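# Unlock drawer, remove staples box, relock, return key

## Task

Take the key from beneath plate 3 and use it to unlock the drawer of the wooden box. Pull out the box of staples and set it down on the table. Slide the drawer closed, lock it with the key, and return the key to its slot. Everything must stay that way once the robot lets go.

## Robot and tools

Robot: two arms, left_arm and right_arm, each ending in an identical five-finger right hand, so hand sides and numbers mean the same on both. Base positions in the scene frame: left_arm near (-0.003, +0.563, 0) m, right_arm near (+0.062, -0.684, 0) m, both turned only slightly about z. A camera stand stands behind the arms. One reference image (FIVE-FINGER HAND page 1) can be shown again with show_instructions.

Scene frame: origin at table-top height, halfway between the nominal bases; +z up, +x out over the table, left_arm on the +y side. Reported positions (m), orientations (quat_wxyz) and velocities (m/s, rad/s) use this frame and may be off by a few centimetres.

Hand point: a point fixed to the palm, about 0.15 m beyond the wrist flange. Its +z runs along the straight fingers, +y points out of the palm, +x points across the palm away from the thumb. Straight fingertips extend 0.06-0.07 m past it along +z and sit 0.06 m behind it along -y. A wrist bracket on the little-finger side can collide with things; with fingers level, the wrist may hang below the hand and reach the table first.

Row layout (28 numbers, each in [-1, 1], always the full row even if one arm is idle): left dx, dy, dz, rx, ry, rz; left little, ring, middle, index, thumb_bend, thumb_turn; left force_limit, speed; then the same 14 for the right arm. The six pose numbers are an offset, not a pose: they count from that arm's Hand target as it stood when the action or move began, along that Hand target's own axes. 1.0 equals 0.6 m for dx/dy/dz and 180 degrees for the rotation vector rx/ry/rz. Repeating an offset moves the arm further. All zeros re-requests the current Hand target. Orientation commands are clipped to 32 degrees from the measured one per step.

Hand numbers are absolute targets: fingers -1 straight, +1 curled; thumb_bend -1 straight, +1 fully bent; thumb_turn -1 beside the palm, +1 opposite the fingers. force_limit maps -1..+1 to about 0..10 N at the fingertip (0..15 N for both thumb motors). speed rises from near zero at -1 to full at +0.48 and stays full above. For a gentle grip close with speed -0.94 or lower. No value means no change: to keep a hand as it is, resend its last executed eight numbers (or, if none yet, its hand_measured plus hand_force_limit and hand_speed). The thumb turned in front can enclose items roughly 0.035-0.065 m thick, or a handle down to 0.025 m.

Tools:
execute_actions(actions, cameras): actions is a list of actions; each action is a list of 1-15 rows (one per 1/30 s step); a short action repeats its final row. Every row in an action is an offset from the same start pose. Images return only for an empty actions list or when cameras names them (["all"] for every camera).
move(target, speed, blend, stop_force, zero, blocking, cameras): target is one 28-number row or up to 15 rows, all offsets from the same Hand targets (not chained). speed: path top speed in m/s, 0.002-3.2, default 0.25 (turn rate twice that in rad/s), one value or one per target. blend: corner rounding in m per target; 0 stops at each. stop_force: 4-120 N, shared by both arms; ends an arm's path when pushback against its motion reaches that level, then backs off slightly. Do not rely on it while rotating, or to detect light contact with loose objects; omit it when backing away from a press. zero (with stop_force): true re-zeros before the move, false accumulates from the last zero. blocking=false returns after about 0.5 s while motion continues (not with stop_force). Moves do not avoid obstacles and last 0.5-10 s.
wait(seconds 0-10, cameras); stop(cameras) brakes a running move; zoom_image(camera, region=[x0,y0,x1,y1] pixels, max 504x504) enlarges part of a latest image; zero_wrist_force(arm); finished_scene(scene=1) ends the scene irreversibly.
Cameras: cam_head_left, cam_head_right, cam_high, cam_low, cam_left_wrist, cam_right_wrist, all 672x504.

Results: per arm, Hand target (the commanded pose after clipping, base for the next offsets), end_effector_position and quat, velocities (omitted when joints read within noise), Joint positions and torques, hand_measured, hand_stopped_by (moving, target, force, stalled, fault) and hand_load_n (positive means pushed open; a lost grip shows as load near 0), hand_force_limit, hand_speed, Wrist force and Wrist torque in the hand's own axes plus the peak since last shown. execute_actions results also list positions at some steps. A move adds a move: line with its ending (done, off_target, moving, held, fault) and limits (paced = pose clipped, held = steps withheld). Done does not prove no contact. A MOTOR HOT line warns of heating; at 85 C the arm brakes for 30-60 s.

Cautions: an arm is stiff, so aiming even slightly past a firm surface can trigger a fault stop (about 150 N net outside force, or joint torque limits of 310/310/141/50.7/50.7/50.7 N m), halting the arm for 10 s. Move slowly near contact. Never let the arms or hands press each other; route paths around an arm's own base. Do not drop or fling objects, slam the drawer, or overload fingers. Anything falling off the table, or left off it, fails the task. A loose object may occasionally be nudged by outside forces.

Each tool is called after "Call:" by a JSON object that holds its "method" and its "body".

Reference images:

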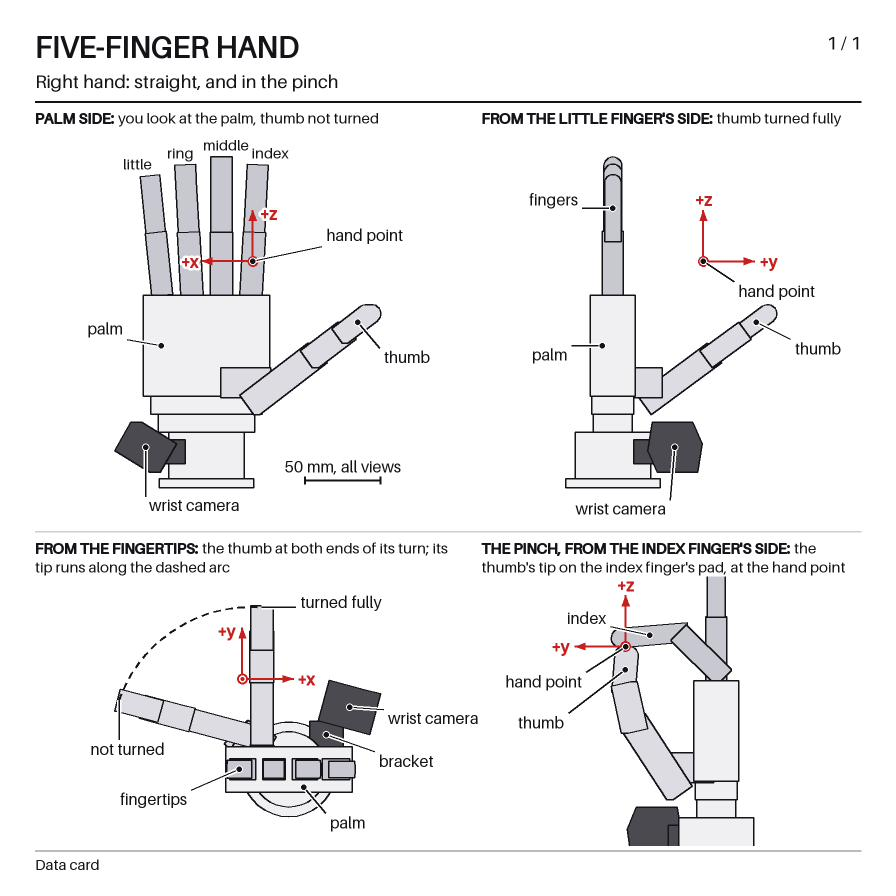

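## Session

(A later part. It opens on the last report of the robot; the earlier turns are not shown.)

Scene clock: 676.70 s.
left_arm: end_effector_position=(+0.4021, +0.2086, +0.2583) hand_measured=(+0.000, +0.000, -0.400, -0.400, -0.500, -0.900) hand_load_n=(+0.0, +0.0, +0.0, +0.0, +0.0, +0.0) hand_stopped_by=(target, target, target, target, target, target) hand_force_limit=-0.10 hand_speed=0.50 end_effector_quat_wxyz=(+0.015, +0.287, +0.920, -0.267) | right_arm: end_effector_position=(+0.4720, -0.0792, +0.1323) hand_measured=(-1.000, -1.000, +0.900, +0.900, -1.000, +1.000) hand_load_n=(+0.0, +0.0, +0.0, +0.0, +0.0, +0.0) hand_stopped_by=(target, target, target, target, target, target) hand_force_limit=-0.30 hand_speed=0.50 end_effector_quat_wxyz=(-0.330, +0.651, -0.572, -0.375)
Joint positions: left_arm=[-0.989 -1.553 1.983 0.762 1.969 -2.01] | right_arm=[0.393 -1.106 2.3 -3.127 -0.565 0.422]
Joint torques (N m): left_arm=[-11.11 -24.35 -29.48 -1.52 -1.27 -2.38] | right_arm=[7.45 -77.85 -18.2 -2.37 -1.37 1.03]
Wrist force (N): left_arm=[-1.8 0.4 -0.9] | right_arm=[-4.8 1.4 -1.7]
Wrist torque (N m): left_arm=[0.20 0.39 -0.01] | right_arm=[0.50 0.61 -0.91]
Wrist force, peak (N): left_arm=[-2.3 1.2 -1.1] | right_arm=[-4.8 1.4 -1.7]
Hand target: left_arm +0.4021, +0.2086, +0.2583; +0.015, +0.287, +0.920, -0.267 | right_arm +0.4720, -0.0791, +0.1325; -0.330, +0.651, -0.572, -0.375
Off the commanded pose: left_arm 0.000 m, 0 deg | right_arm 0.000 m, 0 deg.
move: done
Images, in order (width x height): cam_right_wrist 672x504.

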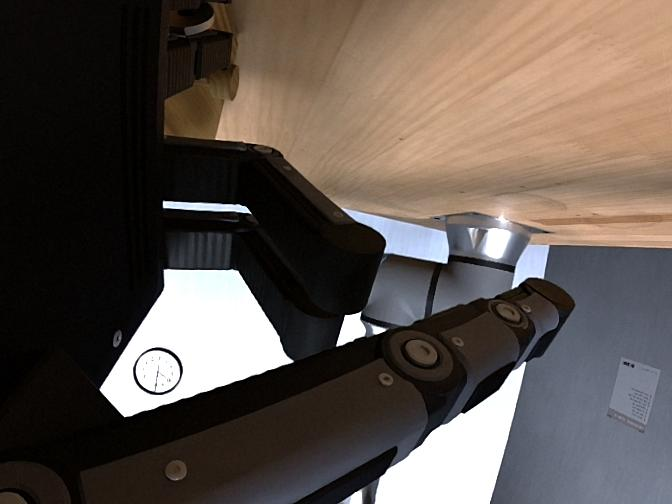

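Call:
{"method": "move", "body": {"target": [0,0,0,0,0,0,0,0,-0.4,-0.4,-0.5,-0.9,-0.1,0.5,0.01062,0,-0.01467,0,-0.05556,0,-1,-1,0.9,0.9,-1,1,-0.3,0.5], "speed": 0.06}}

Call:
{"method": "move", "body": {"target": [0,0,0,0,0,0,0,0,-0.4,-0.4,-0.5,-0.9,-0.1,0.5,0.01062,0,-0.01467,0,-0.05556,0,-1,-1,0.9,0.9,-1,1,-0.3,0.5], "speed": 0.06, "cameras": ["cam_right_wrist","cam_left_wrist"]}}

Call:
{"method": "zoom_image", "body": {"camera": "cam_right_wrist", "region": [150, 0, 270, 100]}}

Call:
{"method": "zoom_image", "body": {"camera": "cam_left_wrist", "region": [230, 230, 340, 320]}}

Scene clock: 679.10 s.
left_arm: end_effector_position=(+0.4021, +0.2086, +0.2583) hand_measured=(+0.000, +0.000, -0.400, -0.400, -0.500, -0.900) hand_load_n=(+0.0, +0.0, +0.0, +0.0, +0.0, +0.0) hand_stopped_by=(target, target, target, target, target, target) hand_force_limit=-0.10 hand_speed=0.50 end_effector_quat_wxyz=(+0.015, +0.287, +0.920, -0.267) | right_arm: end_effector_position=(+0.4734, -0.0899, +0.1313) hand_measured=(-1.000, -1.000, +0.900, +0.900, -1.000, +1.000) hand_load_n=(+0.0, +0.0, +0.0, +0.0, +0.0, +0.0) hand_stopped_by=(target, target, target, target, target, target) hand_force_limit=-0.30 hand_speed=0.50 end_effector_quat_wxyz=(-0.378, +0.615, -0.541, -0.431) end_effector_velocity=(+0.000, +0.000, -0.001) end_effector_angular_velocity=(-0.004, +0.001, +0.000)
Joint positions: left_arm=[-0.989 -1.553 1.983 0.762 1.969 -2.01] | right_arm=[0.35 -0.995 2.313 -3.341 -0.391 0.485]
Joint velocities: left_arm=[within noise] | right_arm=[0.001 -0.001 -0.001 0.005 -0.003 -0.001]
Joint torques (N m): left_arm=[-12.39 -24.41 -29.38 -1.58 -1.34 -2.51] | right_arm=[7.24 -83.64 -19.37 -2.04 -1.15 -2.53]
Wrist force (N): left_arm=[-1.9 0.7 -1.2] | right_arm=[-6.7 1.9 -1.4]
Wrist torque (N m): left_arm=[0.27 0.40 -0.01] | right_arm=[0.44 0.72 -0.97]
Wrist force, peak (N): left_arm=[-2.4 1.0 -0.7] | right_arm=[-7.8 0.8 -3.8]
Hand target: left_arm +0.4021, +0.2086, +0.2583; +0.015, +0.287, +0.920, -0.267 | right_arm +0.4734, -0.0899, +0.1314; -0.378, +0.615, -0.541, -0.431
Off the commanded pose: left_arm 0.000 m, 0 deg | right_arm 0.000 m, 0 deg.
move: done

Scene clock: 680.93 s.
left_arm: end_effector_position=(+0.4021, +0.2086, +0.2583) hand_measured=(+0.000, +0.000, -0.400, -0.400, -0.500, -0.900) hand_load_n=(+0.0, +0.0, +0.0, +0.0, +0.0, +0.0) hand_stopped_by=(target, target, target, target, target, target) hand_force_limit=-0.10 hand_speed=0.50 end_effector_quat_wxyz=(+0.015, +0.287, +0.920, -0.267) | right_arm: end_effector_position=(+0.4749, -0.1002, +0.1283) hand_measured=(-1.000, -1.000, +0.900, +0.900, -1.000, +1.000) hand_load_n=(-0.5, +0.0, +0.0, +0.0, +0.0, +0.0) hand_stopped_by=(target, target, target, target, target, target) hand_force_limit=-0.30 hand_speed=0.50 end_effector_quat_wxyz=(-0.424, +0.576, -0.506, -0.483)
Joint positions: left_arm=[-0.989 -1.553 1.983 0.762 1.969 -2.01] | right_arm=[0.321 -0.834 2.277 -3.711 -0.229 0.711]
Joint torques (N m): left_arm=[-11.04 -24.29 -29.18 -1.32 -1.25 -2.3] | right_arm=[4.04 -87.47 -4.94 -1.55 -0.93 -2.68]
Wrist force (N): left_arm=[-1.9 0.6 -0.8] | right_arm=[-5.0 1.8 -1.2]
Wrist torque (N m): left_arm=[0.24 0.40 -0.01] | right_arm=[0.27 0.68 -0.83]
Wrist force, peak (N): left_arm=[-2.4 0.9 -1.0] | right_arm=[-7.7 2.4 -4.0]
Hand target: left_arm +0.4021, +0.2086, +0.2583; +0.015, +0.287, +0.920, -0.267 | right_arm +0.4747, -0.1002, +0.1284; -0.424, +0.576, -0.506, -0.483
Off the commanded pose: left_arm 0.000 m, 0 deg | right_arm 0.000 m, 0 deg.
move: done
Images, in order (width x height): cam_left_wrist 672x504, cam_right_wrist 672x504.

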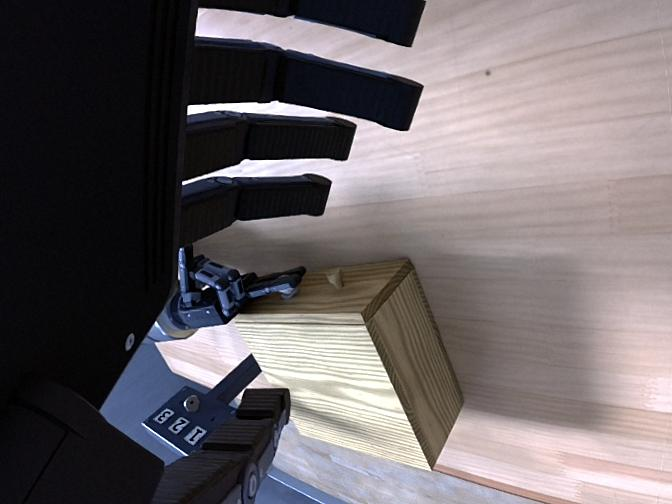

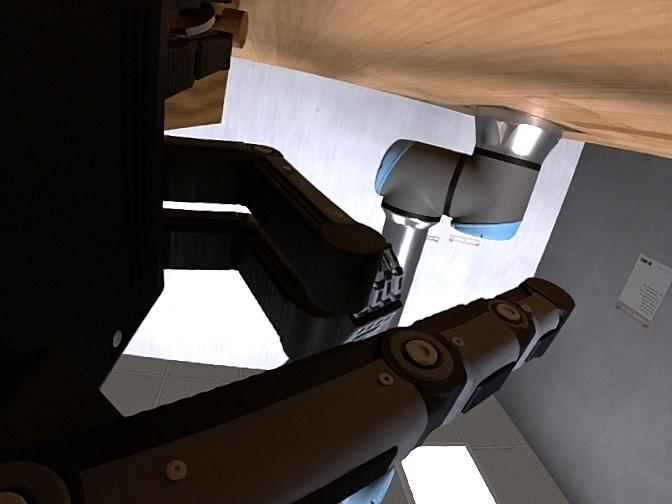

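Scaled by 4.200 from the camera's 672x504 image, which has a finer 960x720 frame.

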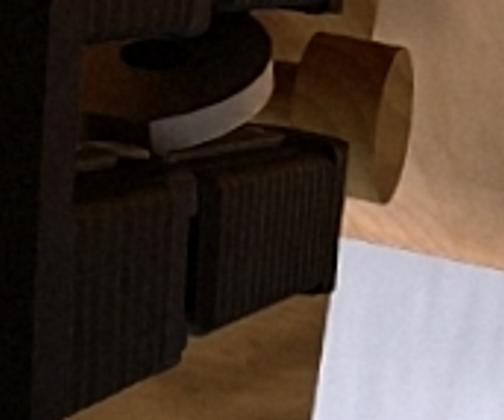

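Scaled by 4.582 from the camera's 672x504 image, which has a finer 960x720 frame.

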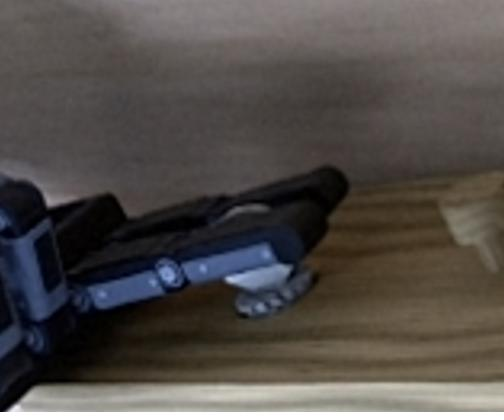

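Call:
{"method": "move", "body": {"target": [[0,0,0,0,0,0,1,1,-1,-1,-1,1,-0.3,0.5,-0.0051,0,0.0096,0,0.0333,0,-1,-1,0.9,0.9,-1,1,-0.3,0.5],[0.1357,-0.3285,0.1148,-0.3156,0.1431,0.2756,1,1,-1,-1,-1,1,-0.3,0.5,-0.0208,0,-0.1395,0,0.0333,0,-1,-1,0.9,0.9,-1,1,-0.3,0.5],[-0.1515,-0.343,0.4963,-0.635,0.288,0.5545,1,1,-1,-1,-1,1,-0.3,0.5,-0.1675,0.0907,-0.4097,0,0.0333,0,-1,-1,0.9,0.9,-1,1,-0.3,0.5]], "speed": [0.08, 0.5, 0.5], "blend": [0, 0.04, 0], "cameras": ["cam_left_wrist","cam_head_left","cam_high"]}}

Scene clock: 693.60 s.
left_arm: end_effector_position=(+0.3121, -0.0976, +0.1429) hand_measured=(+1.000, +1.000, -1.000, -1.000, -1.000, +1.000) hand_load_n=(+0.0, +0.0, +0.0, +0.0, +0.0, +0.0) hand_stopped_by=(target, target, target, target, target, target) hand_force_limit=-0.30 hand_speed=0.50 end_effector_quat_wxyz=(+0.074, +0.704, +0.270, +0.652) | right_arm: end_effector_position=(+0.4497, -0.3299, +0.2703) hand_measured=(-1.000, -1.000, +0.900, +0.900, -1.000, +1.000) hand_load_n=(+0.0, +0.0, +0.0, +0.0, -0.5, +0.0) hand_stopped_by=(target, target, target, target, target, target) hand_force_limit=-0.30 hand_speed=0.50 end_effector_quat_wxyz=(-0.397, +0.600, -0.527, -0.452)
Joint positions: left_arm=[-1.795 -0.736 1.909 1.661 0.474 -1.775] | right_arm=[-0.117 -1.637 2.396 -1.55 -0.399 -0.821]
Joint torques (N m): left_arm=[2.31 -79.92 -14.09 1.94 -1.62 -0.02] | right_arm=[2.15 -15.64 -20 -1.72 3.58 1.61]
Wrist force (N): left_arm=[-1.5 2.6 -0.8] | right_arm=[-4.3 1.1 -1.0]
Wrist torque (N m): left_arm=[0.70 0.08 0.05] | right_arm=[0.39 0.67 -0.91]
Wrist force, peak (N): left_arm=[-4.5 6.4 1.7] | right_arm=[-10.5 1.5 0.9]
Hand target: left_arm +0.3121, -0.0976, +0.1429; +0.074, +0.704, +0.270, +0.652 (not the last commanded pose) | right_arm +0.4496, -0.3299, +0.2702; -0.397, +0.600, -0.527, -0.452
Off the commanded pose: left_arm 0.044 m, 13 deg | right_arm 0.000 m, 0 deg.
FORCE FAULT: contact force on the left arm reached its limit, and that arm stopped. The contact can be on any part of that arm, not only on its tool. That arm's remaining commands of this call were not run. That arm is still stopped at the end of this call. That arm stays stopped for about 9 more seconds. Until then a move that you send moves the other arm only, and its call returns only when the move has ended. Once the stop has ended, the next robot result says so. If the stop ends while you think or write, that arm runs what you send next, counted from a new Hand target: where the arm stands when the stop ends. While its stop runs, that arm, its gripper or tool too, takes no new command. Until it ends, the stop uses up actions while you think or wait. An arm that is not stopped still takes commands.
move: fault (left_arm)
Images, in order (width x height): cam_head_left 672x504, cam_high 672x504, cam_left_wrist 672x504.

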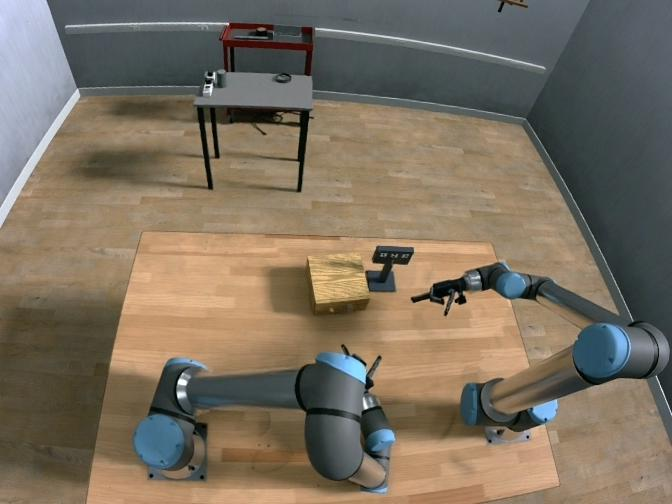

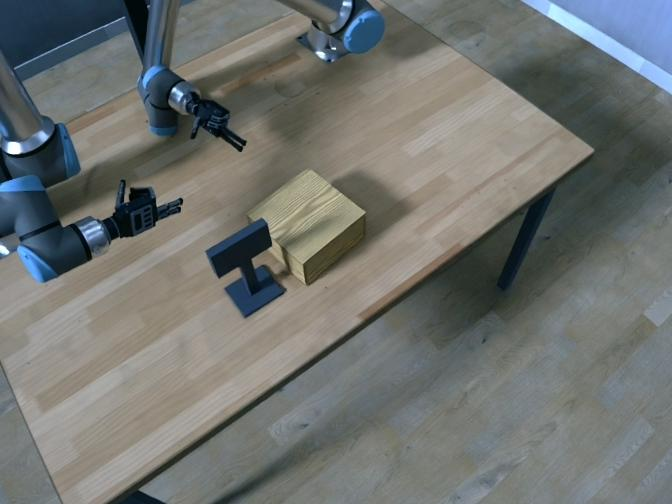

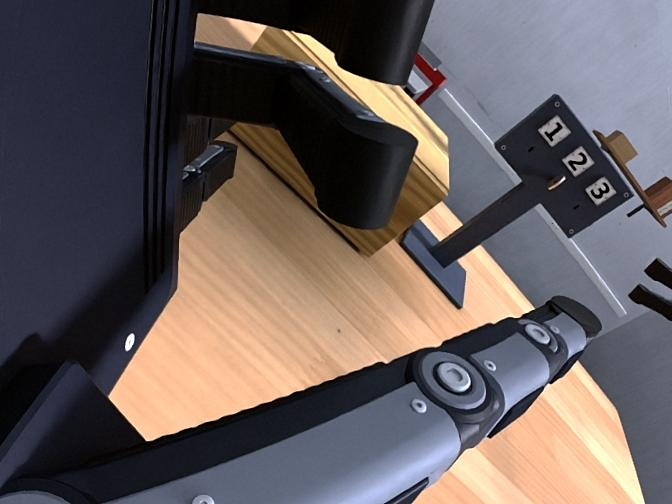

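Call:
{"method": "move", "body": {"target": [0,0,0,0,0,0,1,1,-1,-1,-1,1,-0.3,0.5,0.0198,-0.088,0.4148,0,0.411,0,1,1,1,-1,-1,-1,-0.3,0.5], "speed": 0.35, "cameras": ["cam_left_wrist","cam_right_wrist","cam_head_right"]}}

Scene clock: 700.03 s.
left_arm: end_effector_position=(+0.3121, -0.0976, +0.1429) hand_measured=(+1.000, +1.000, -1.000, -1.000, -1.000, +1.000) hand_load_n=(+0.0, +0.0, +0.0, +0.0, +0.0, +0.0) hand_stopped_by=(target, target, target, target, target, target) hand_force_limit=-0.30 hand_speed=0.50 end_effector_quat_wxyz=(+0.074, +0.704, +0.270, +0.652) | right_arm: end_effector_position=(+0.4717, -0.0891, +0.1900) hand_measured=(+1.000, +1.000, +1.000, -1.000, -1.000, -1.000) hand_load_n=(+0.0, +0.0, +0.5, +0.0, +0.0, +0.0) hand_stopped_by=(target, target, target, target, target, target) hand_force_limit=-0.30 hand_speed=0.50 end_effector_quat_wxyz=(+0.000, +0.751, -0.660, +0.000)
Joint positions: left_arm=[-1.795 -0.736 1.909 1.661 0.474 -1.775] | right_arm=[0.686 -1.357 1.956 -2.17 -1.571 0.514]
Joint torques (N m): left_arm=[0.6 -81.07 -13.77 2.03 -1.94 -0.3] | right_arm=[5.08 -65.98 -31.25 -3.55 -0.95 -1.16]
Wrist force (N): left_arm=[-1.4 2.9 -0.7] | right_arm=[-3.9 1.5 -1.5]
Wrist torque (N m): left_arm=[0.72 0.06 0.07] | right_arm=[0.61 0.57 -0.48]
Wrist force, peak (N): left_arm=[-1.8 3.0 -0.5] | right_arm=[-5.6 1.8 -1.3]
Hand target: left_arm +0.3121, -0.0976, +0.1429; +0.074, +0.704, +0.270, +0.652 | right_arm +0.4717, -0.0891, +0.1900; +0.000, +0.751, -0.660, +0.000
Off the commanded pose: right_arm 0.000 m, 0 deg.
FORCE FAULT, CONTINUED: the left arm was still stopped when this call began, by the force fault that an earlier result reported. Since the last result the stop counts as 8 of the actions that you can send in this scene. That arm ran no command of this call. That arm is still stopped at the end of this call. That arm stays stopped for about 3 more seconds. If the stop ends while you think or write, that arm runs what you send next, counted from a new Hand target: where the arm stands when the stop ends. While its stop runs, that arm, its gripper or tool too, takes no new command.
move: done (right_arm), not run (left_arm; its earlier fault stop)
Images, in order (width x height): cam_head_right 672x504, cam_left_wrist 672x504, cam_right_wrist 672x504.

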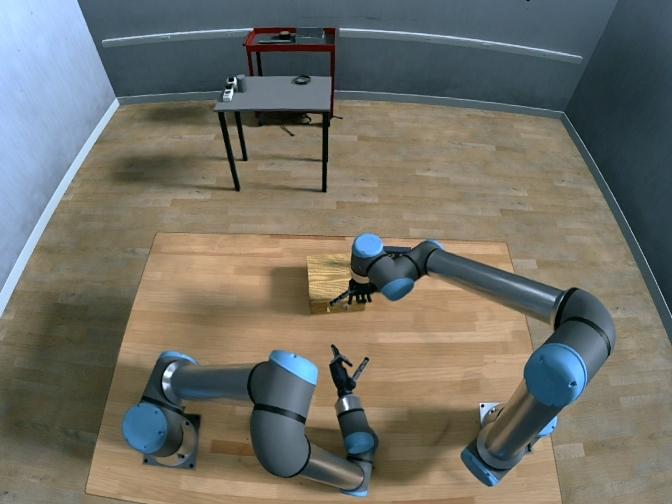

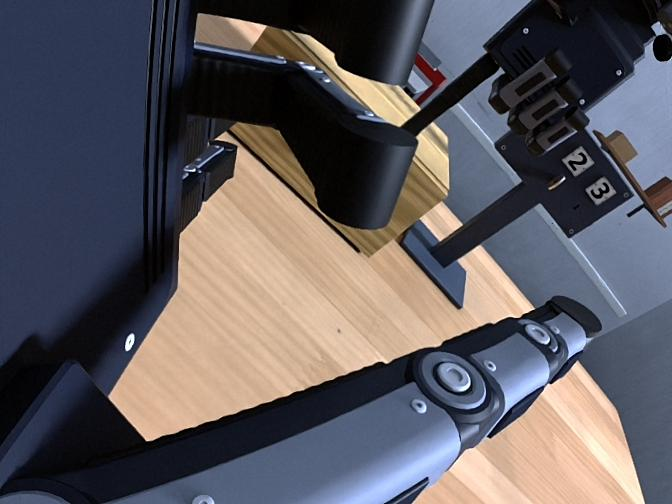

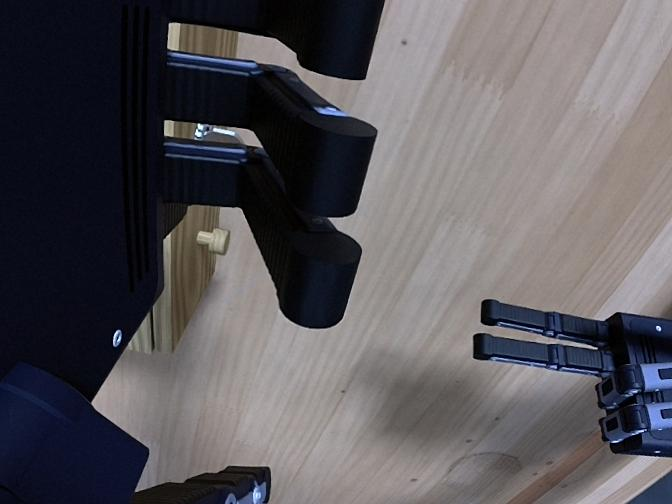

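Call:
{"method": "execute_actions", "body": {"actions": [], "cameras": ["cam_head_right","cam_right_wrist","cam_left_wrist"]}}

Scene clock: 701.87 s.
left_arm: end_effector_position=(+0.3121, -0.0976, +0.1429) hand_measured=(+1.000, +1.000, -1.000, -1.000, -1.000, +1.000) hand_load_n=(+0.0, +0.0, +0.0, +0.0, +0.0, +0.0) hand_stopped_by=(target, target, target, target, target, target) hand_force_limit=-0.30 hand_speed=0.50 end_effector_quat_wxyz=(+0.074, +0.704, +0.270, +0.652) | right_arm: end_effector_position=(+0.4717, -0.0891, +0.1900) hand_measured=(+1.000, +1.000, +1.000, -1.000, -1.000, -1.000) hand_load_n=(+0.0, +0.0, +0.0, +0.0, +0.0, +0.0) hand_stopped_by=(target, target, target, target, target, target) hand_force_limit=-0.30 hand_speed=0.50 end_effector_quat_wxyz=(+0.000, +0.751, -0.660, +0.000)
Joint positions: left_arm=[-1.795 -0.736 1.909 1.661 0.474 -1.775] | right_arm=[0.686 -1.357 1.956 -2.17 -1.571 0.515]
Joint velocities: within noise
Joint torques (N m): left_arm=[1.08 -80.48 -14.26 1.99 -1.8 -0.24] | right_arm=[1.09 -78.13 -27.28 -2.36 -1.92 2.22]
Wrist force (N): left_arm=[-1.0 2.4 -0.3] | right_arm=[-3.6 1.8 -1.4]
Wrist torque (N m): left_arm=[0.63 -0.02 0.07] | right_arm=[0.66 0.52 -0.45]
Wrist force, peak (N): left_arm=[-1.9 2.9 -0.7] | right_arm=[-4.0 1.9 -1.4]
Hand target: left_arm +0.3121, -0.0976, +0.1429; +0.074, +0.704, +0.270, +0.652 | right_arm +0.4717, -0.0891, +0.1900; +0.000, +0.751, -0.660, +0.000
Off the commanded pose: right_arm 0.000 m, 0 deg.
FORCE FAULT, CONTINUED: the left arm was still stopped when this call began, by the force fault that an earlier result reported. Since the last result the stop counts as 3 of the actions that you can send in this scene. That arm is still stopped at the end of this call. That arm stays stopped for about 1 more second. If the stop ends while you think or write, that arm runs what you send next, counted from a new Hand target: where the arm stands when the stop ends. While its stop runs, that arm, its gripper or tool too, takes no new command.
Images, in order (width x height): cam_head_right 672x504, cam_left_wrist 672x504, cam_right_wrist 672x504.

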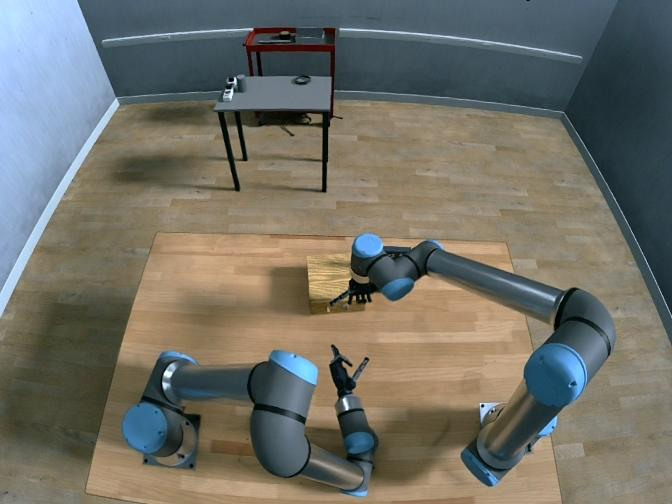

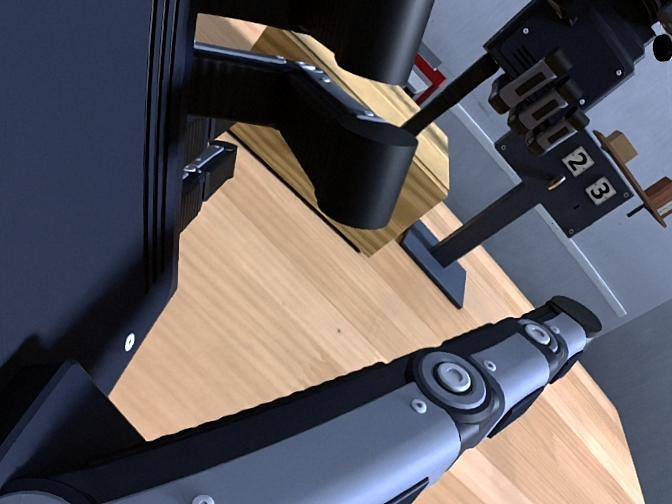

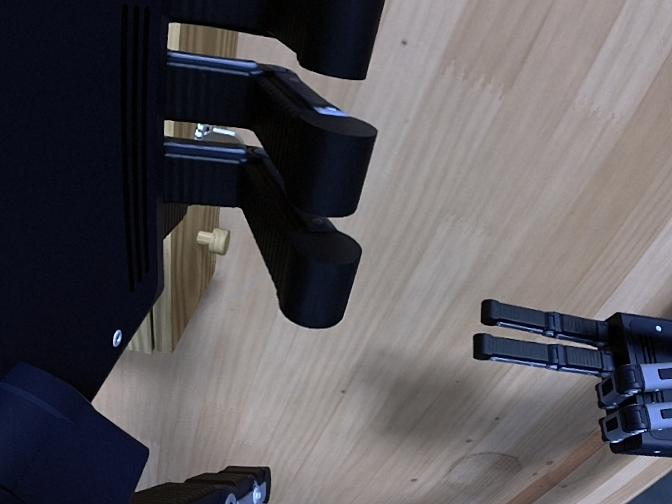

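Call:
{"method": "zoom_image", "body": {"camera": "cam_right_wrist", "region": [150, 60, 300, 180]}}

Call:
{"method": "zoom_image", "body": {"camera": "cam_head_right", "region": [300, 240, 400, 320]}}

Scaled by 3.360 from the camera's 672x504 image, which has a finer 960x720 frame.

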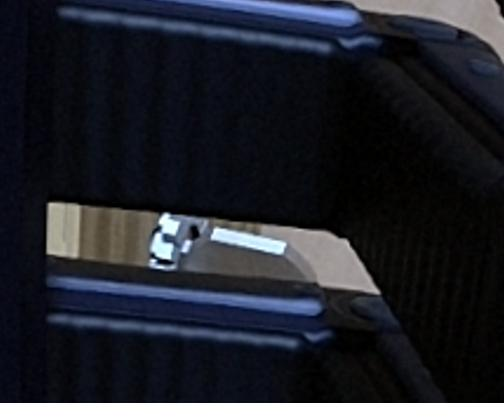

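Scaled by 5.040.

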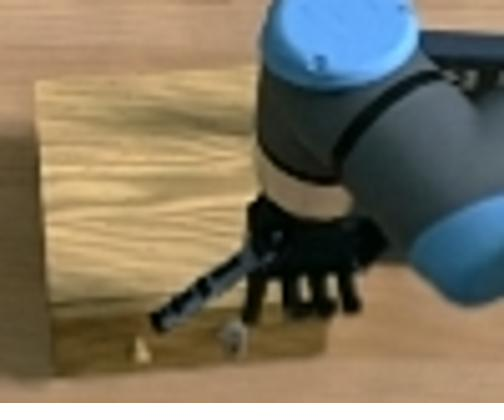

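Call:
{"method": "move", "body": {"target": [0,0,0,0,0,0,1,1,-1,-1,-1,1,-0.3,0.5, 0,0,0.0835,0,0,0,1,1,1,-1,-1,-1,-0.3,0.5], "speed": 0.06, "stop_force": 6, "cameras": ["cam_right_wrist","cam_head_right"]}}

Scene clock: 704.90 s.
left_arm: end_effector_position=(+0.3121, -0.0976, +0.1429) hand_measured=(+1.000, +1.000, -1.000, -1.000, -1.000, +1.000) hand_load_n=(+0.0, +0.0, +0.0, +0.0, +0.0, +0.0) hand_stopped_by=(target, target, target, target, target, target) hand_force_limit=-0.30 hand_speed=0.50 end_effector_quat_wxyz=(+0.074, +0.704, +0.270, +0.652) | right_arm: end_effector_position=(+0.4717, -0.0892, +0.1399) hand_measured=(+1.000, +1.000, +1.000, -1.000, -1.000, -1.000) hand_load_n=(+0.0, +0.0, +0.0, +0.0, +0.0, +0.0) hand_stopped_by=(target, target, target, target, target, target) hand_force_limit=-0.30 hand_speed=0.50 end_effector_quat_wxyz=(+0.000, +0.751, -0.660, +0.000)
Joint positions: left_arm=[-1.795 -0.736 1.909 1.661 0.474 -1.775] | right_arm=[0.686 -1.304 1.995 -2.262 -1.571 0.515]
Joint torques (N m): left_arm=[0.88 -80.22 -14.05 1.9 -1.72 -0.17] | right_arm=[-6.53 -82.45 -49.4 -2.28 -0.66 -0.96]
Wrist force (N): left_arm=[-1.5 2.9 -0.4] | right_arm=[-3.4 1.5 -1.6]
Wrist torque (N m): left_arm=[0.72 0.07 0.06] | right_arm=[0.64 0.48 -0.47]
Wrist force, peak (N): left_arm=[-1.1 3.2 -0.6] | right_arm=[-3.8 1.6 -2.6]
Hand target: left_arm +0.3121, -0.0976, +0.1429; +0.074, +0.704, +0.270, +0.652 | right_arm +0.4717, -0.0892, +0.1399; +0.000, +0.751, -0.660, +0.000
Off the commanded pose: right_arm 0.000 m, 0 deg.
FORCE FAULT, CONTINUED: the left arm's stop, for the force fault that an earlier result reported, is over. The rest of the stop counts as 2 of the actions that you can send in this scene. That arm was still stopped when this call began, so it ran no command of this call. During its stop the left arm's controller moved it back a little. That arm's target is now where it stood when the stop ended, not its last command. That arm accepts commands again.
move: done (right_arm), not run (left_arm; its earlier fault stop)
Images, in order (width x height): cam_head_right 672x504, cam_right_wrist 672x504.

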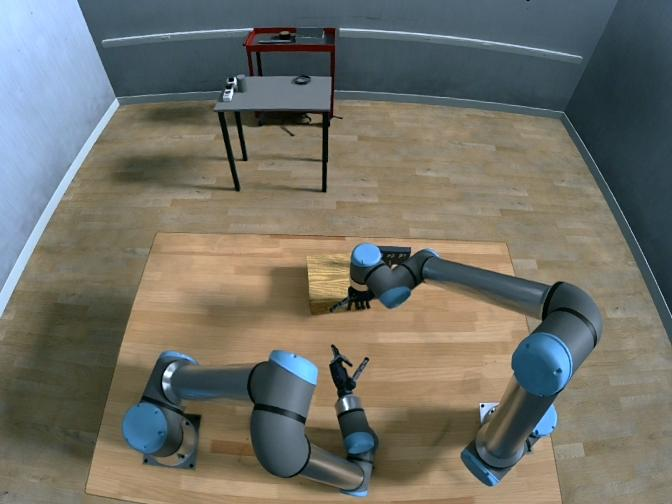

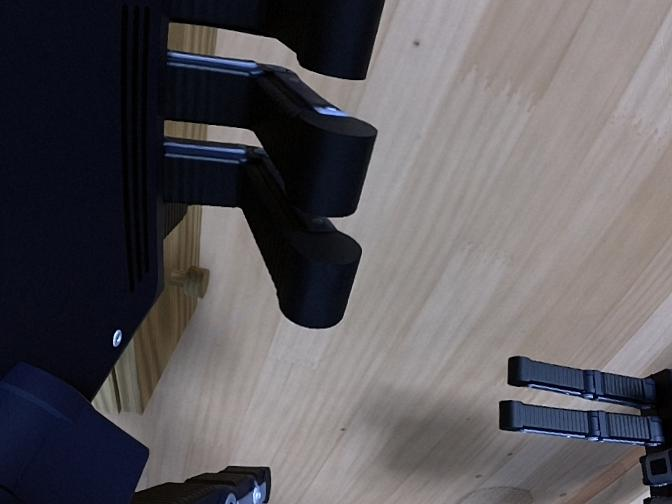

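Call:
{"method": "move", "body": {"target": [0,0,0,0,0,0,1,1,-1,-1,-1,1,-0.3,0.5, 0,0,0.0102,0,0,0,1,1,1,-1,-1,-1,-0.3,0.5], "speed": 0.01, "stop_force": 7}}

Scene clock: 707.83 s.
left_arm: end_effector_position=(+0.3121, -0.0976, +0.1429) hand_measured=(+1.000, +1.000, -1.000, -1.000, -1.000, +1.000) hand_load_n=(+0.0, +0.0, +0.0, +0.0, +0.0, +0.5) hand_stopped_by=(target, target, target, target, target, target) hand_force_limit=-0.30 hand_speed=0.50 end_effector_quat_wxyz=(+0.074, +0.704, +0.270, +0.652) | right_arm: end_effector_position=(+0.4718, -0.0891, +0.1376) hand_measured=(+1.000, +1.000, +1.000, -1.000, -1.000, -1.000) hand_load_n=(+0.5, +0.0, +0.0, -1.5, -0.5, +0.0) hand_stopped_by=(target, target, target, target, target, target) hand_force_limit=-0.30 hand_speed=0.50 end_effector_quat_wxyz=(+0.000, +0.751, -0.660, +0.000)
Joint positions: left_arm=[-1.795 -0.736 1.909 1.661 0.474 -1.775] | right_arm=[0.686 -1.301 1.997 -2.267 -1.571 0.514]
Joint torques (N m): left_arm=[1.95 -82.01 -14.36 1.56 -0.6 -0.24] | right_arm=[-6.09 -76.66 -46.28 -2.22 0.3 -2.47]
Wrist force (N): left_arm=[-0.9 2.7 -0.2] | right_arm=[-3.5 3.5 -8.3]
Wrist torque (N m): left_arm=[0.68 -0.03 0.09] | right_arm=[1.00 0.48 -0.47]
Wrist force, peak (N): left_arm=[-1.4 2.9 -0.8] | right_arm=[-4.8 3.1 -11.4]
Hand target: left_arm +0.3121, -0.0976, +0.1429; +0.074, +0.704, +0.270, +0.652 | right_arm +0.4718, -0.0891, +0.1376; +0.000, +0.751, -0.660, +0.000 (not the last commanded pose)
Off the commanded pose: left_arm 0.000 m, 0 deg | right_arm 0.004 m, 0 deg.
move: contact (right_arm)

Call:
{"method": "move", "body": {"target": [[0.215,-0.003,-0.0865,0,0,0,1,1,-1,-1,-1,1,-0.3,0.5, 0,0,0,0,0,0,1,1,1,-1,-1,-1,-0.3,0.5],[0.341,-0.188,-0.105,0.2915,-0.133,-0.256,1,1,-1,-1,-1,1,-0.3,0.5, 0,0,0,0,0,0,1,1,1,-1,-1,-1,-0.3,0.5],[0.4127,-0.2992,0.2438,0.583,-0.266,-0.5125,1,1,-1,-1,-1,1,-0.3,0.5, 0,0,0,0,0,0,1,1,1,-1,-1,-1,-0.3,0.5]], "speed": 0.3, "blend": 0.04, "cameras": ["cam_left_wrist","cam_right_wrist","cam_head_right"]}}

Scene clock: 713.63 s.
left_arm: end_effector_position=(+0.4023, +0.2083, +0.2579) hand_measured=(+1.000, +1.000, -1.000, -1.000, -1.000, +1.000) hand_load_n=(+0.0, +0.0, +0.0, +0.0, +0.0, +0.0) hand_stopped_by=(target, target, target, target, target, target) hand_force_limit=-0.30 hand_speed=0.50 end_effector_quat_wxyz=(+0.015, +0.288, +0.920, -0.267) | right_arm: end_effector_position=(+0.4718, -0.0891, +0.1376) hand_measured=(+1.000, +1.000, +1.000, -1.000, -1.000, -1.000) hand_load_n=(+0.0, +0.0, +0.0, -1.5, +0.0, +0.0) hand_stopped_by=(target, target, target, target, target, target) hand_force_limit=-0.30 hand_speed=0.50 end_effector_quat_wxyz=(+0.000, +0.751, -0.660, +0.000)
Joint positions: left_arm=[-0.99 -1.552 1.983 0.761 1.968 -2.01] | right_arm=[0.686 -1.301 1.997 -2.267 -1.571 0.514]
Joint torques (N m): left_arm=[11.18 -36.23 -43.92 5.72 1.28 2.72] | right_arm=[-6.69 -75.04 -46.1 -4.54 0.38 -2.12]
Wrist force (N): left_arm=[-2.4 1.3 -1.2] | right_arm=[-3.4 3.5 -8.8]
Wrist torque (N m): left_arm=[0.37 0.47 -0.05] | right_arm=[1.01 0.49 -0.46]
Wrist force, peak (N): left_arm=[-3.9 2.4 0.2] | right_arm=[-3.9 3.5 -8.7]
Hand target: left_arm +0.4023, +0.2082, +0.2580; +0.015, +0.288, +0.920, -0.267 | right_arm +0.4718, -0.0891, +0.1376; +0.000, +0.751, -0.660, +0.000
Off the commanded pose: left_arm 0.000 m, 0 deg | right_arm 0.000 m, 0 deg.
move: done
Images, in order (width x height): cam_head_right 672x504, cam_left_wrist 672x504, cam_right_wrist 672x504.

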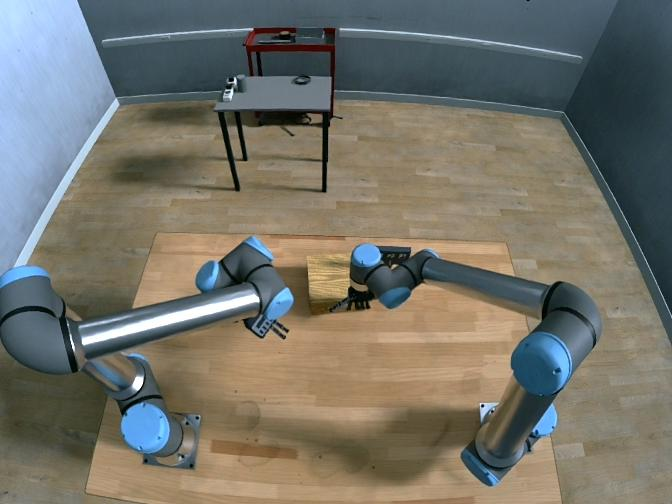

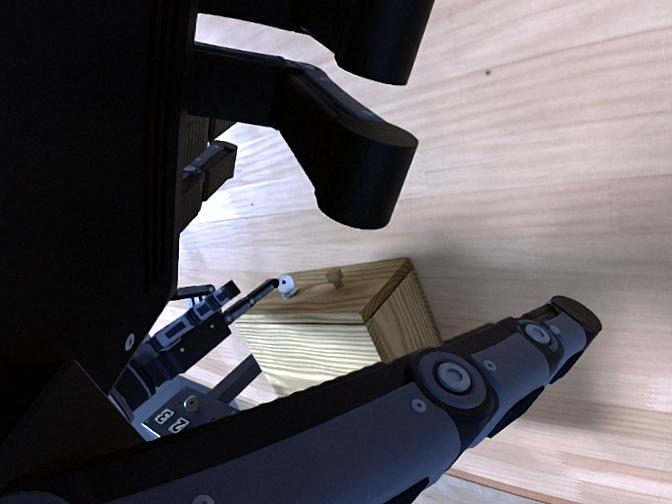

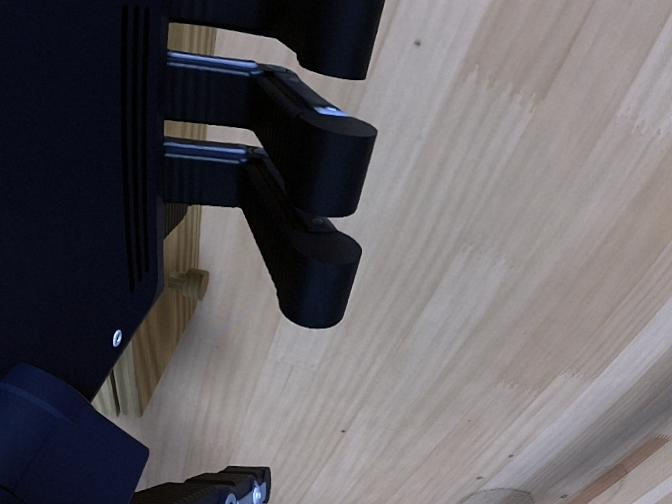

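Call:
{"method": "zoom_image", "body": {"camera": "cam_left_wrist", "region": [240, 250, 360, 340]}}

Scaled by 4.200 from the camera's 672x504 image, which has a finer 960x720 frame.

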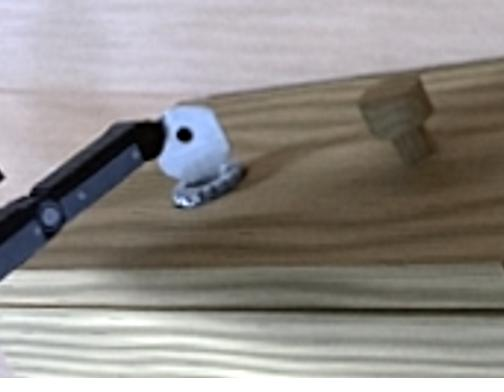

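Call:
{"method": "zoom_image", "body": {"camera": "cam_left_wrist", "region": [270, 265, 310, 305]}}

Scaled by 12.600 from the camera's 672x504 image, which has a finer 960x720 frame.

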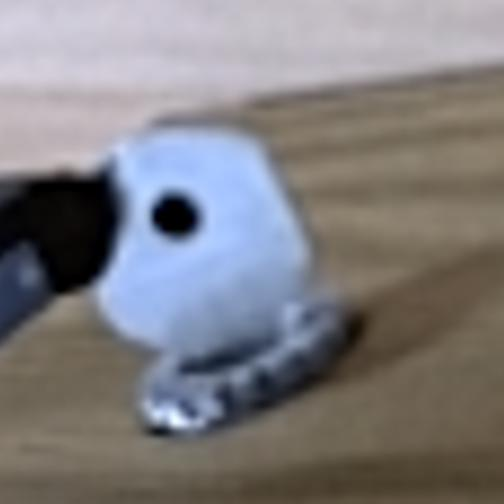

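Call:
{"method": "move", "body": {"target": [0,0,0,0,0,0,1,1,-1,-1,-1,1,-0.3,0.5, 0,0,0.007,0,0,0,1,1,1,-1,-1,-1,-0.3,0.5], "speed": 0.008, "stop_force": 6, "cameras": ["cam_left_wrist"]}}

Call:
{"method": "zoom_image", "body": {"camera": "cam_left_wrist", "region": [270, 265, 310, 305]}}

Scene clock: 718.47 s.
left_arm: end_effector_position=(+0.4023, +0.2082, +0.2580) hand_measured=(+1.000, +1.000, -1.000, -1.000, -1.000, +1.000) hand_load_n=(+0.0, +0.0, +0.0, +0.0, +0.0, +0.0) hand_stopped_by=(target, target, target, target, target, target) hand_force_limit=-0.30 hand_speed=0.50 end_effector_quat_wxyz=(+0.015, +0.288, +0.920, -0.267) | right_arm: end_effector_position=(+0.4720, -0.0889, +0.1367) hand_measured=(+1.000, +1.000, +1.000, -1.000, -1.000, -1.000) hand_load_n=(+0.0, +0.0, +0.0, -3.5, +0.0, +0.0) hand_stopped_by=(target, target, target, target, target, target) hand_force_limit=-0.30 hand_speed=0.50 end_effector_quat_wxyz=(+0.000, +0.751, -0.660, +0.000)
Joint positions: left_arm=[-0.99 -1.552 1.983 0.761 1.968 -2.01] | right_arm=[0.686 -1.3 1.997 -2.269 -1.571 0.514]
Joint torques (N m): left_arm=[6.53 -50.38 -43.57 6.38 0.59 2.12] | right_arm=[-6.46 -72.93 -47.04 -2.1 0.09 -2.27]
Wrist force (N): left_arm=[-2.3 1.0 -1.2] | right_arm=[-2.9 5.1 -11.5]
Wrist torque (N m): left_arm=[0.33 0.47 -0.07] | right_arm=[1.08 0.57 -0.44]
Wrist force, peak (N): left_arm=[-2.8 1.4 -1.4] | right_arm=[-2.9 5.7 -16.1]
Hand target: left_arm +0.4023, +0.2082, +0.2580; +0.015, +0.288, +0.920, -0.267 | right_arm +0.4720, -0.0889, +0.1367; +0.000, +0.751, -0.660, +0.000 (not the last commanded pose)
Off the commanded pose: left_arm 0.000 m, 0 deg | right_arm 0.003 m, 0 deg.
move: contact (right_arm)
Images, in order (width x height): cam_left_wrist 672x504.

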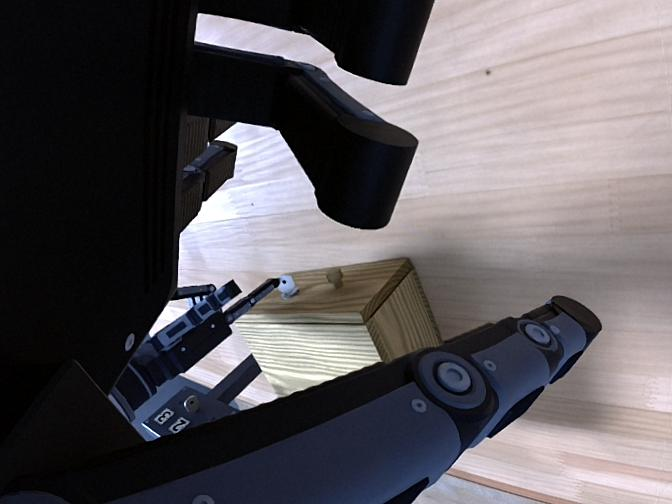

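Scaled by 12.600 from the camera's 672x504 image, which has a finer 960x720 frame.

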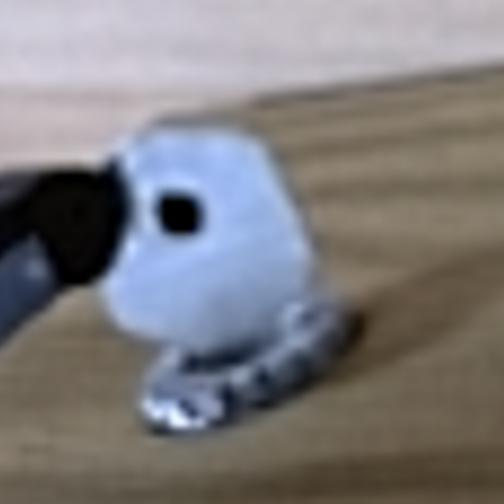

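Call:
{"method": "move", "body": {"target": [[0,0,0,0,0,0,1,1,-1,-1,-1,1,-0.3,0.5, 0,0,-0.014,0,0,0,1,1,1,-1,-1,-1,-0.3,0.5],[0,0,0,0,0,0,1,1,-1,-1,-1,1,-0.3,0.5, -0.0033,-0.0042,-0.014,0,0,0,1,1,1,-1,-1,-1,-0.3,0.5]], "speed": 0.04}}

Call:
{"method": "move", "body": {"target": [0,0,0,0,0,0,1,1,-1,-1,-1,1,-0.3,0.5, 0,0,0.018,0,0,0,1,1,1,-1,-1,-1,-0.3,0.5], "speed": 0.01, "stop_force": 10, "cameras": ["cam_left_wrist"]}}

Call:
{"method": "zoom_image", "body": {"camera": "cam_left_wrist", "region": [270, 265, 310, 305]}}

Scene clock: 721.17 s.
left_arm: end_effector_position=(+0.4023, +0.2082, +0.2580) hand_measured=(+1.000, +1.000, -1.000, -1.000, -1.000, +1.000) hand_load_n=(+0.0, +0.0, -0.5, +0.0, +0.0, +0.0) hand_stopped_by=(target, target, target, target, target, target) hand_force_limit=-0.30 hand_speed=0.50 end_effector_quat_wxyz=(+0.015, +0.288, +0.920, -0.267) | right_arm: end_effector_position=(+0.4744, -0.0865, +0.1453) hand_measured=(+1.000, +1.000, +1.000, -1.000, -1.000, -1.000) hand_load_n=(+0.0, +0.5, +0.0, +0.5, +0.0, +0.0) hand_stopped_by=(target, target, target, target, target, target) hand_force_limit=-0.30 hand_speed=0.50 end_effector_quat_wxyz=(+0.000, +0.751, -0.660, +0.000)
Joint positions: left_arm=[-0.99 -1.552 1.983 0.761 1.968 -2.01] | right_arm=[0.687 -1.305 1.985 -2.252 -1.571 0.515]
Joint torques (N m): left_arm=[0.44 -51.4 -43.63 6.42 -1.32 0.95] | right_arm=[5.46 -80.07 -23.86 -4.82 0.22 2.71]
Wrist force (N): left_arm=[-2.0 1.1 -0.8] | right_arm=[-3.8 1.9 -1.7]
Wrist torque (N m): left_arm=[0.31 0.41 -0.05] | right_arm=[0.70 0.55 -0.59]
Wrist force, peak (N): left_arm=[-2.6 1.4 -1.6] | right_arm=[-2.9 5.1 -12.1]
Hand target: left_arm +0.4023, +0.2082, +0.2580; +0.015, +0.288, +0.920, -0.267 | right_arm +0.4742, -0.0867, +0.1451; +0.000, +0.751, -0.660, +0.000
Off the commanded pose: left_arm 0.000 m, 0 deg | right_arm 0.000 m, 0 deg.
move: done

Scene clock: 723.13 s.
left_arm: end_effector_position=(+0.4023, +0.2082, +0.2580) hand_measured=(+1.000, +1.000, -1.000, -1.000, -1.000, +1.000) hand_load_n=(+0.0, +0.0, +0.0, +0.0, +0.0, +0.0) hand_stopped_by=(target, target, target, target, target, target) hand_force_limit=-0.30 hand_speed=0.50 end_effector_quat_wxyz=(+0.015, +0.288, +0.920, -0.267) | right_arm: end_effector_position=(+0.4743, -0.0866, +0.1374) hand_measured=(+1.000, +1.000, +1.000, -1.000, -1.000, -1.000) hand_load_n=(+0.0, +0.0, +0.0, -1.0, +0.0, +0.0) hand_stopped_by=(target, target, target, target, target, target) hand_force_limit=-0.30 hand_speed=0.50 end_effector_quat_wxyz=(+0.000, +0.751, -0.660, +0.000)
Joint positions: left_arm=[-0.99 -1.552 1.983 0.761 1.968 -2.01] | right_arm=[0.687 -1.296 1.991 -2.266 -1.571 0.515]
Joint torques (N m): left_arm=[-3.49 -50.82 -43.51 6.27 -1.45 0.52] | right_arm=[3.01 -75.59 -45.84 -1.75 -0.42 2.53]
Wrist force (N): left_arm=[-2.2 0.9 -0.8] | right_arm=[-4.0 3.0 -9.1]
Wrist torque (N m): left_arm=[0.29 0.44 -0.06] | right_arm=[1.06 0.52 -0.61]
Wrist force, peak (N): left_arm=[-2.7 1.6 -1.1] | right_arm=[-5.1 4.7 -13.4]
Hand target: left_arm +0.4023, +0.2082, +0.2580; +0.015, +0.288, +0.920, -0.267 | right_arm +0.4743, -0.0866, +0.1374; +0.000, +0.751, -0.660, +0.000 (not the last commanded pose)
Off the commanded pose: left_arm 0.000 m, 0 deg | right_arm 0.003 m, 0 deg.
move: contact (right_arm)
Images, in order (width x height): cam_left_wrist 672x504.

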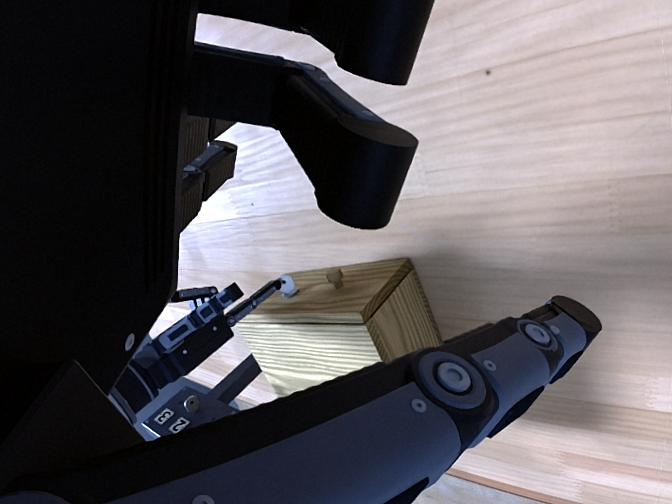

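Scaled by 12.600 from the camera's 672x504 image, which has a finer 960x720 frame.

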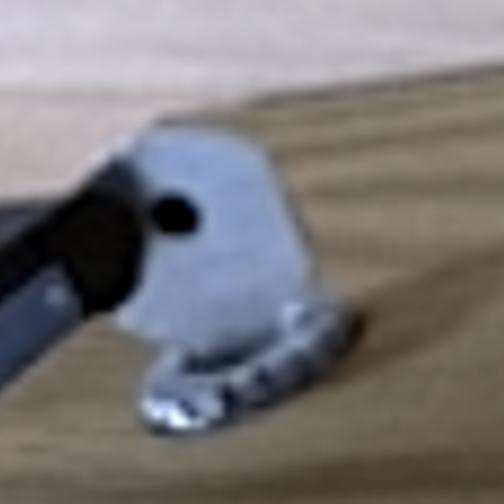

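Call:
{"method": "execute_actions", "body": {"actions": [], "cameras": ["cam_low","cam_high"]}}

Scene clock: 723.93 s.
left_arm: end_effector_position=(+0.4023, +0.2082, +0.2580) hand_measured=(+1.000, +1.000, -1.000, -1.000, -1.000, +1.000) hand_load_n=(+0.0, +0.0, +0.5, +0.0, +0.0, +0.0) hand_stopped_by=(target, target, target, target, target, target) hand_force_limit=-0.30 hand_speed=0.50 end_effector_quat_wxyz=(+0.015, +0.288, +0.920, -0.267) | right_arm: end_effector_position=(+0.4743, -0.0866, +0.1374) hand_measured=(+1.000, +1.000, +1.000, -1.000, -1.000, -1.000) hand_load_n=(+0.0, +0.0, +0.0, -1.5, -0.5, +0.0) hand_stopped_by=(target, target, target, target, target, target) hand_force_limit=-0.30 hand_speed=0.50 end_effector_quat_wxyz=(+0.000, +0.751, -0.660, +0.000)
Joint positions: left_arm=[-0.99 -1.552 1.983 0.761 1.968 -2.01] | right_arm=[0.687 -1.296 1.991 -2.266 -1.571 0.515]
Joint velocities: within noise
Joint torques (N m): left_arm=[-4.76 -50.89 -43.68 6.26 -1.37 0.33] | right_arm=[-1.84 -73.27 -45.36 -2.47 -0.2 2.75]
Wrist force (N): left_arm=[-2.1 1.1 -1.0] | right_arm=[-3.6 2.9 -9.1]
Wrist torque (N m): left_arm=[0.33 0.42 -0.06] | right_arm=[1.04 0.48 -0.60]
Wrist force, peak (N): left_arm=[-2.7 1.2 -1.0] | right_arm=[-3.9 3.2 -9.6]
Hand target: left_arm +0.4023, +0.2082, +0.2580; +0.015, +0.288, +0.920, -0.267 | right_arm +0.4743, -0.0866, +0.1374; +0.000, +0.751, -0.660, +0.000 (not the last commanded pose)
Off the commanded pose: left_arm 0.000 m, 0 deg | right_arm 0.003 m, 0 deg.
Images, in order (width x height): cam_high 672x504, cam_low 672x504.

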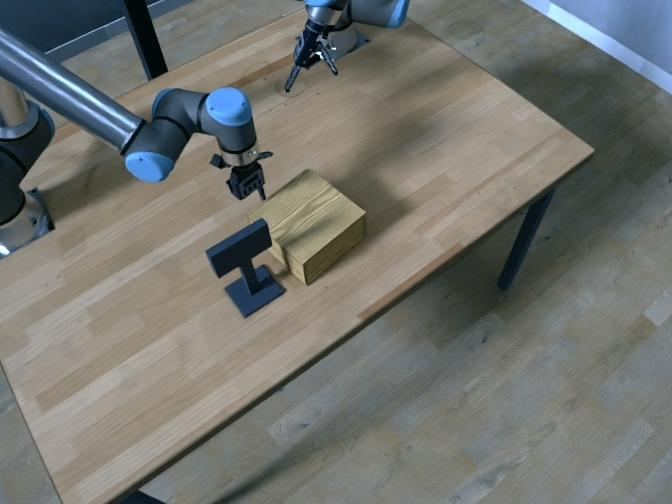

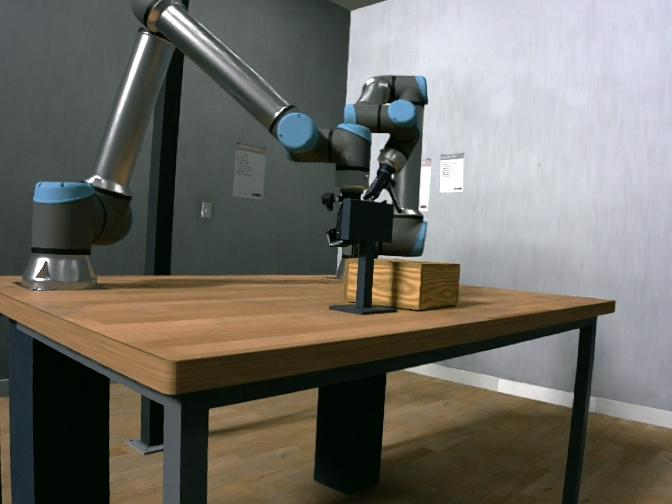

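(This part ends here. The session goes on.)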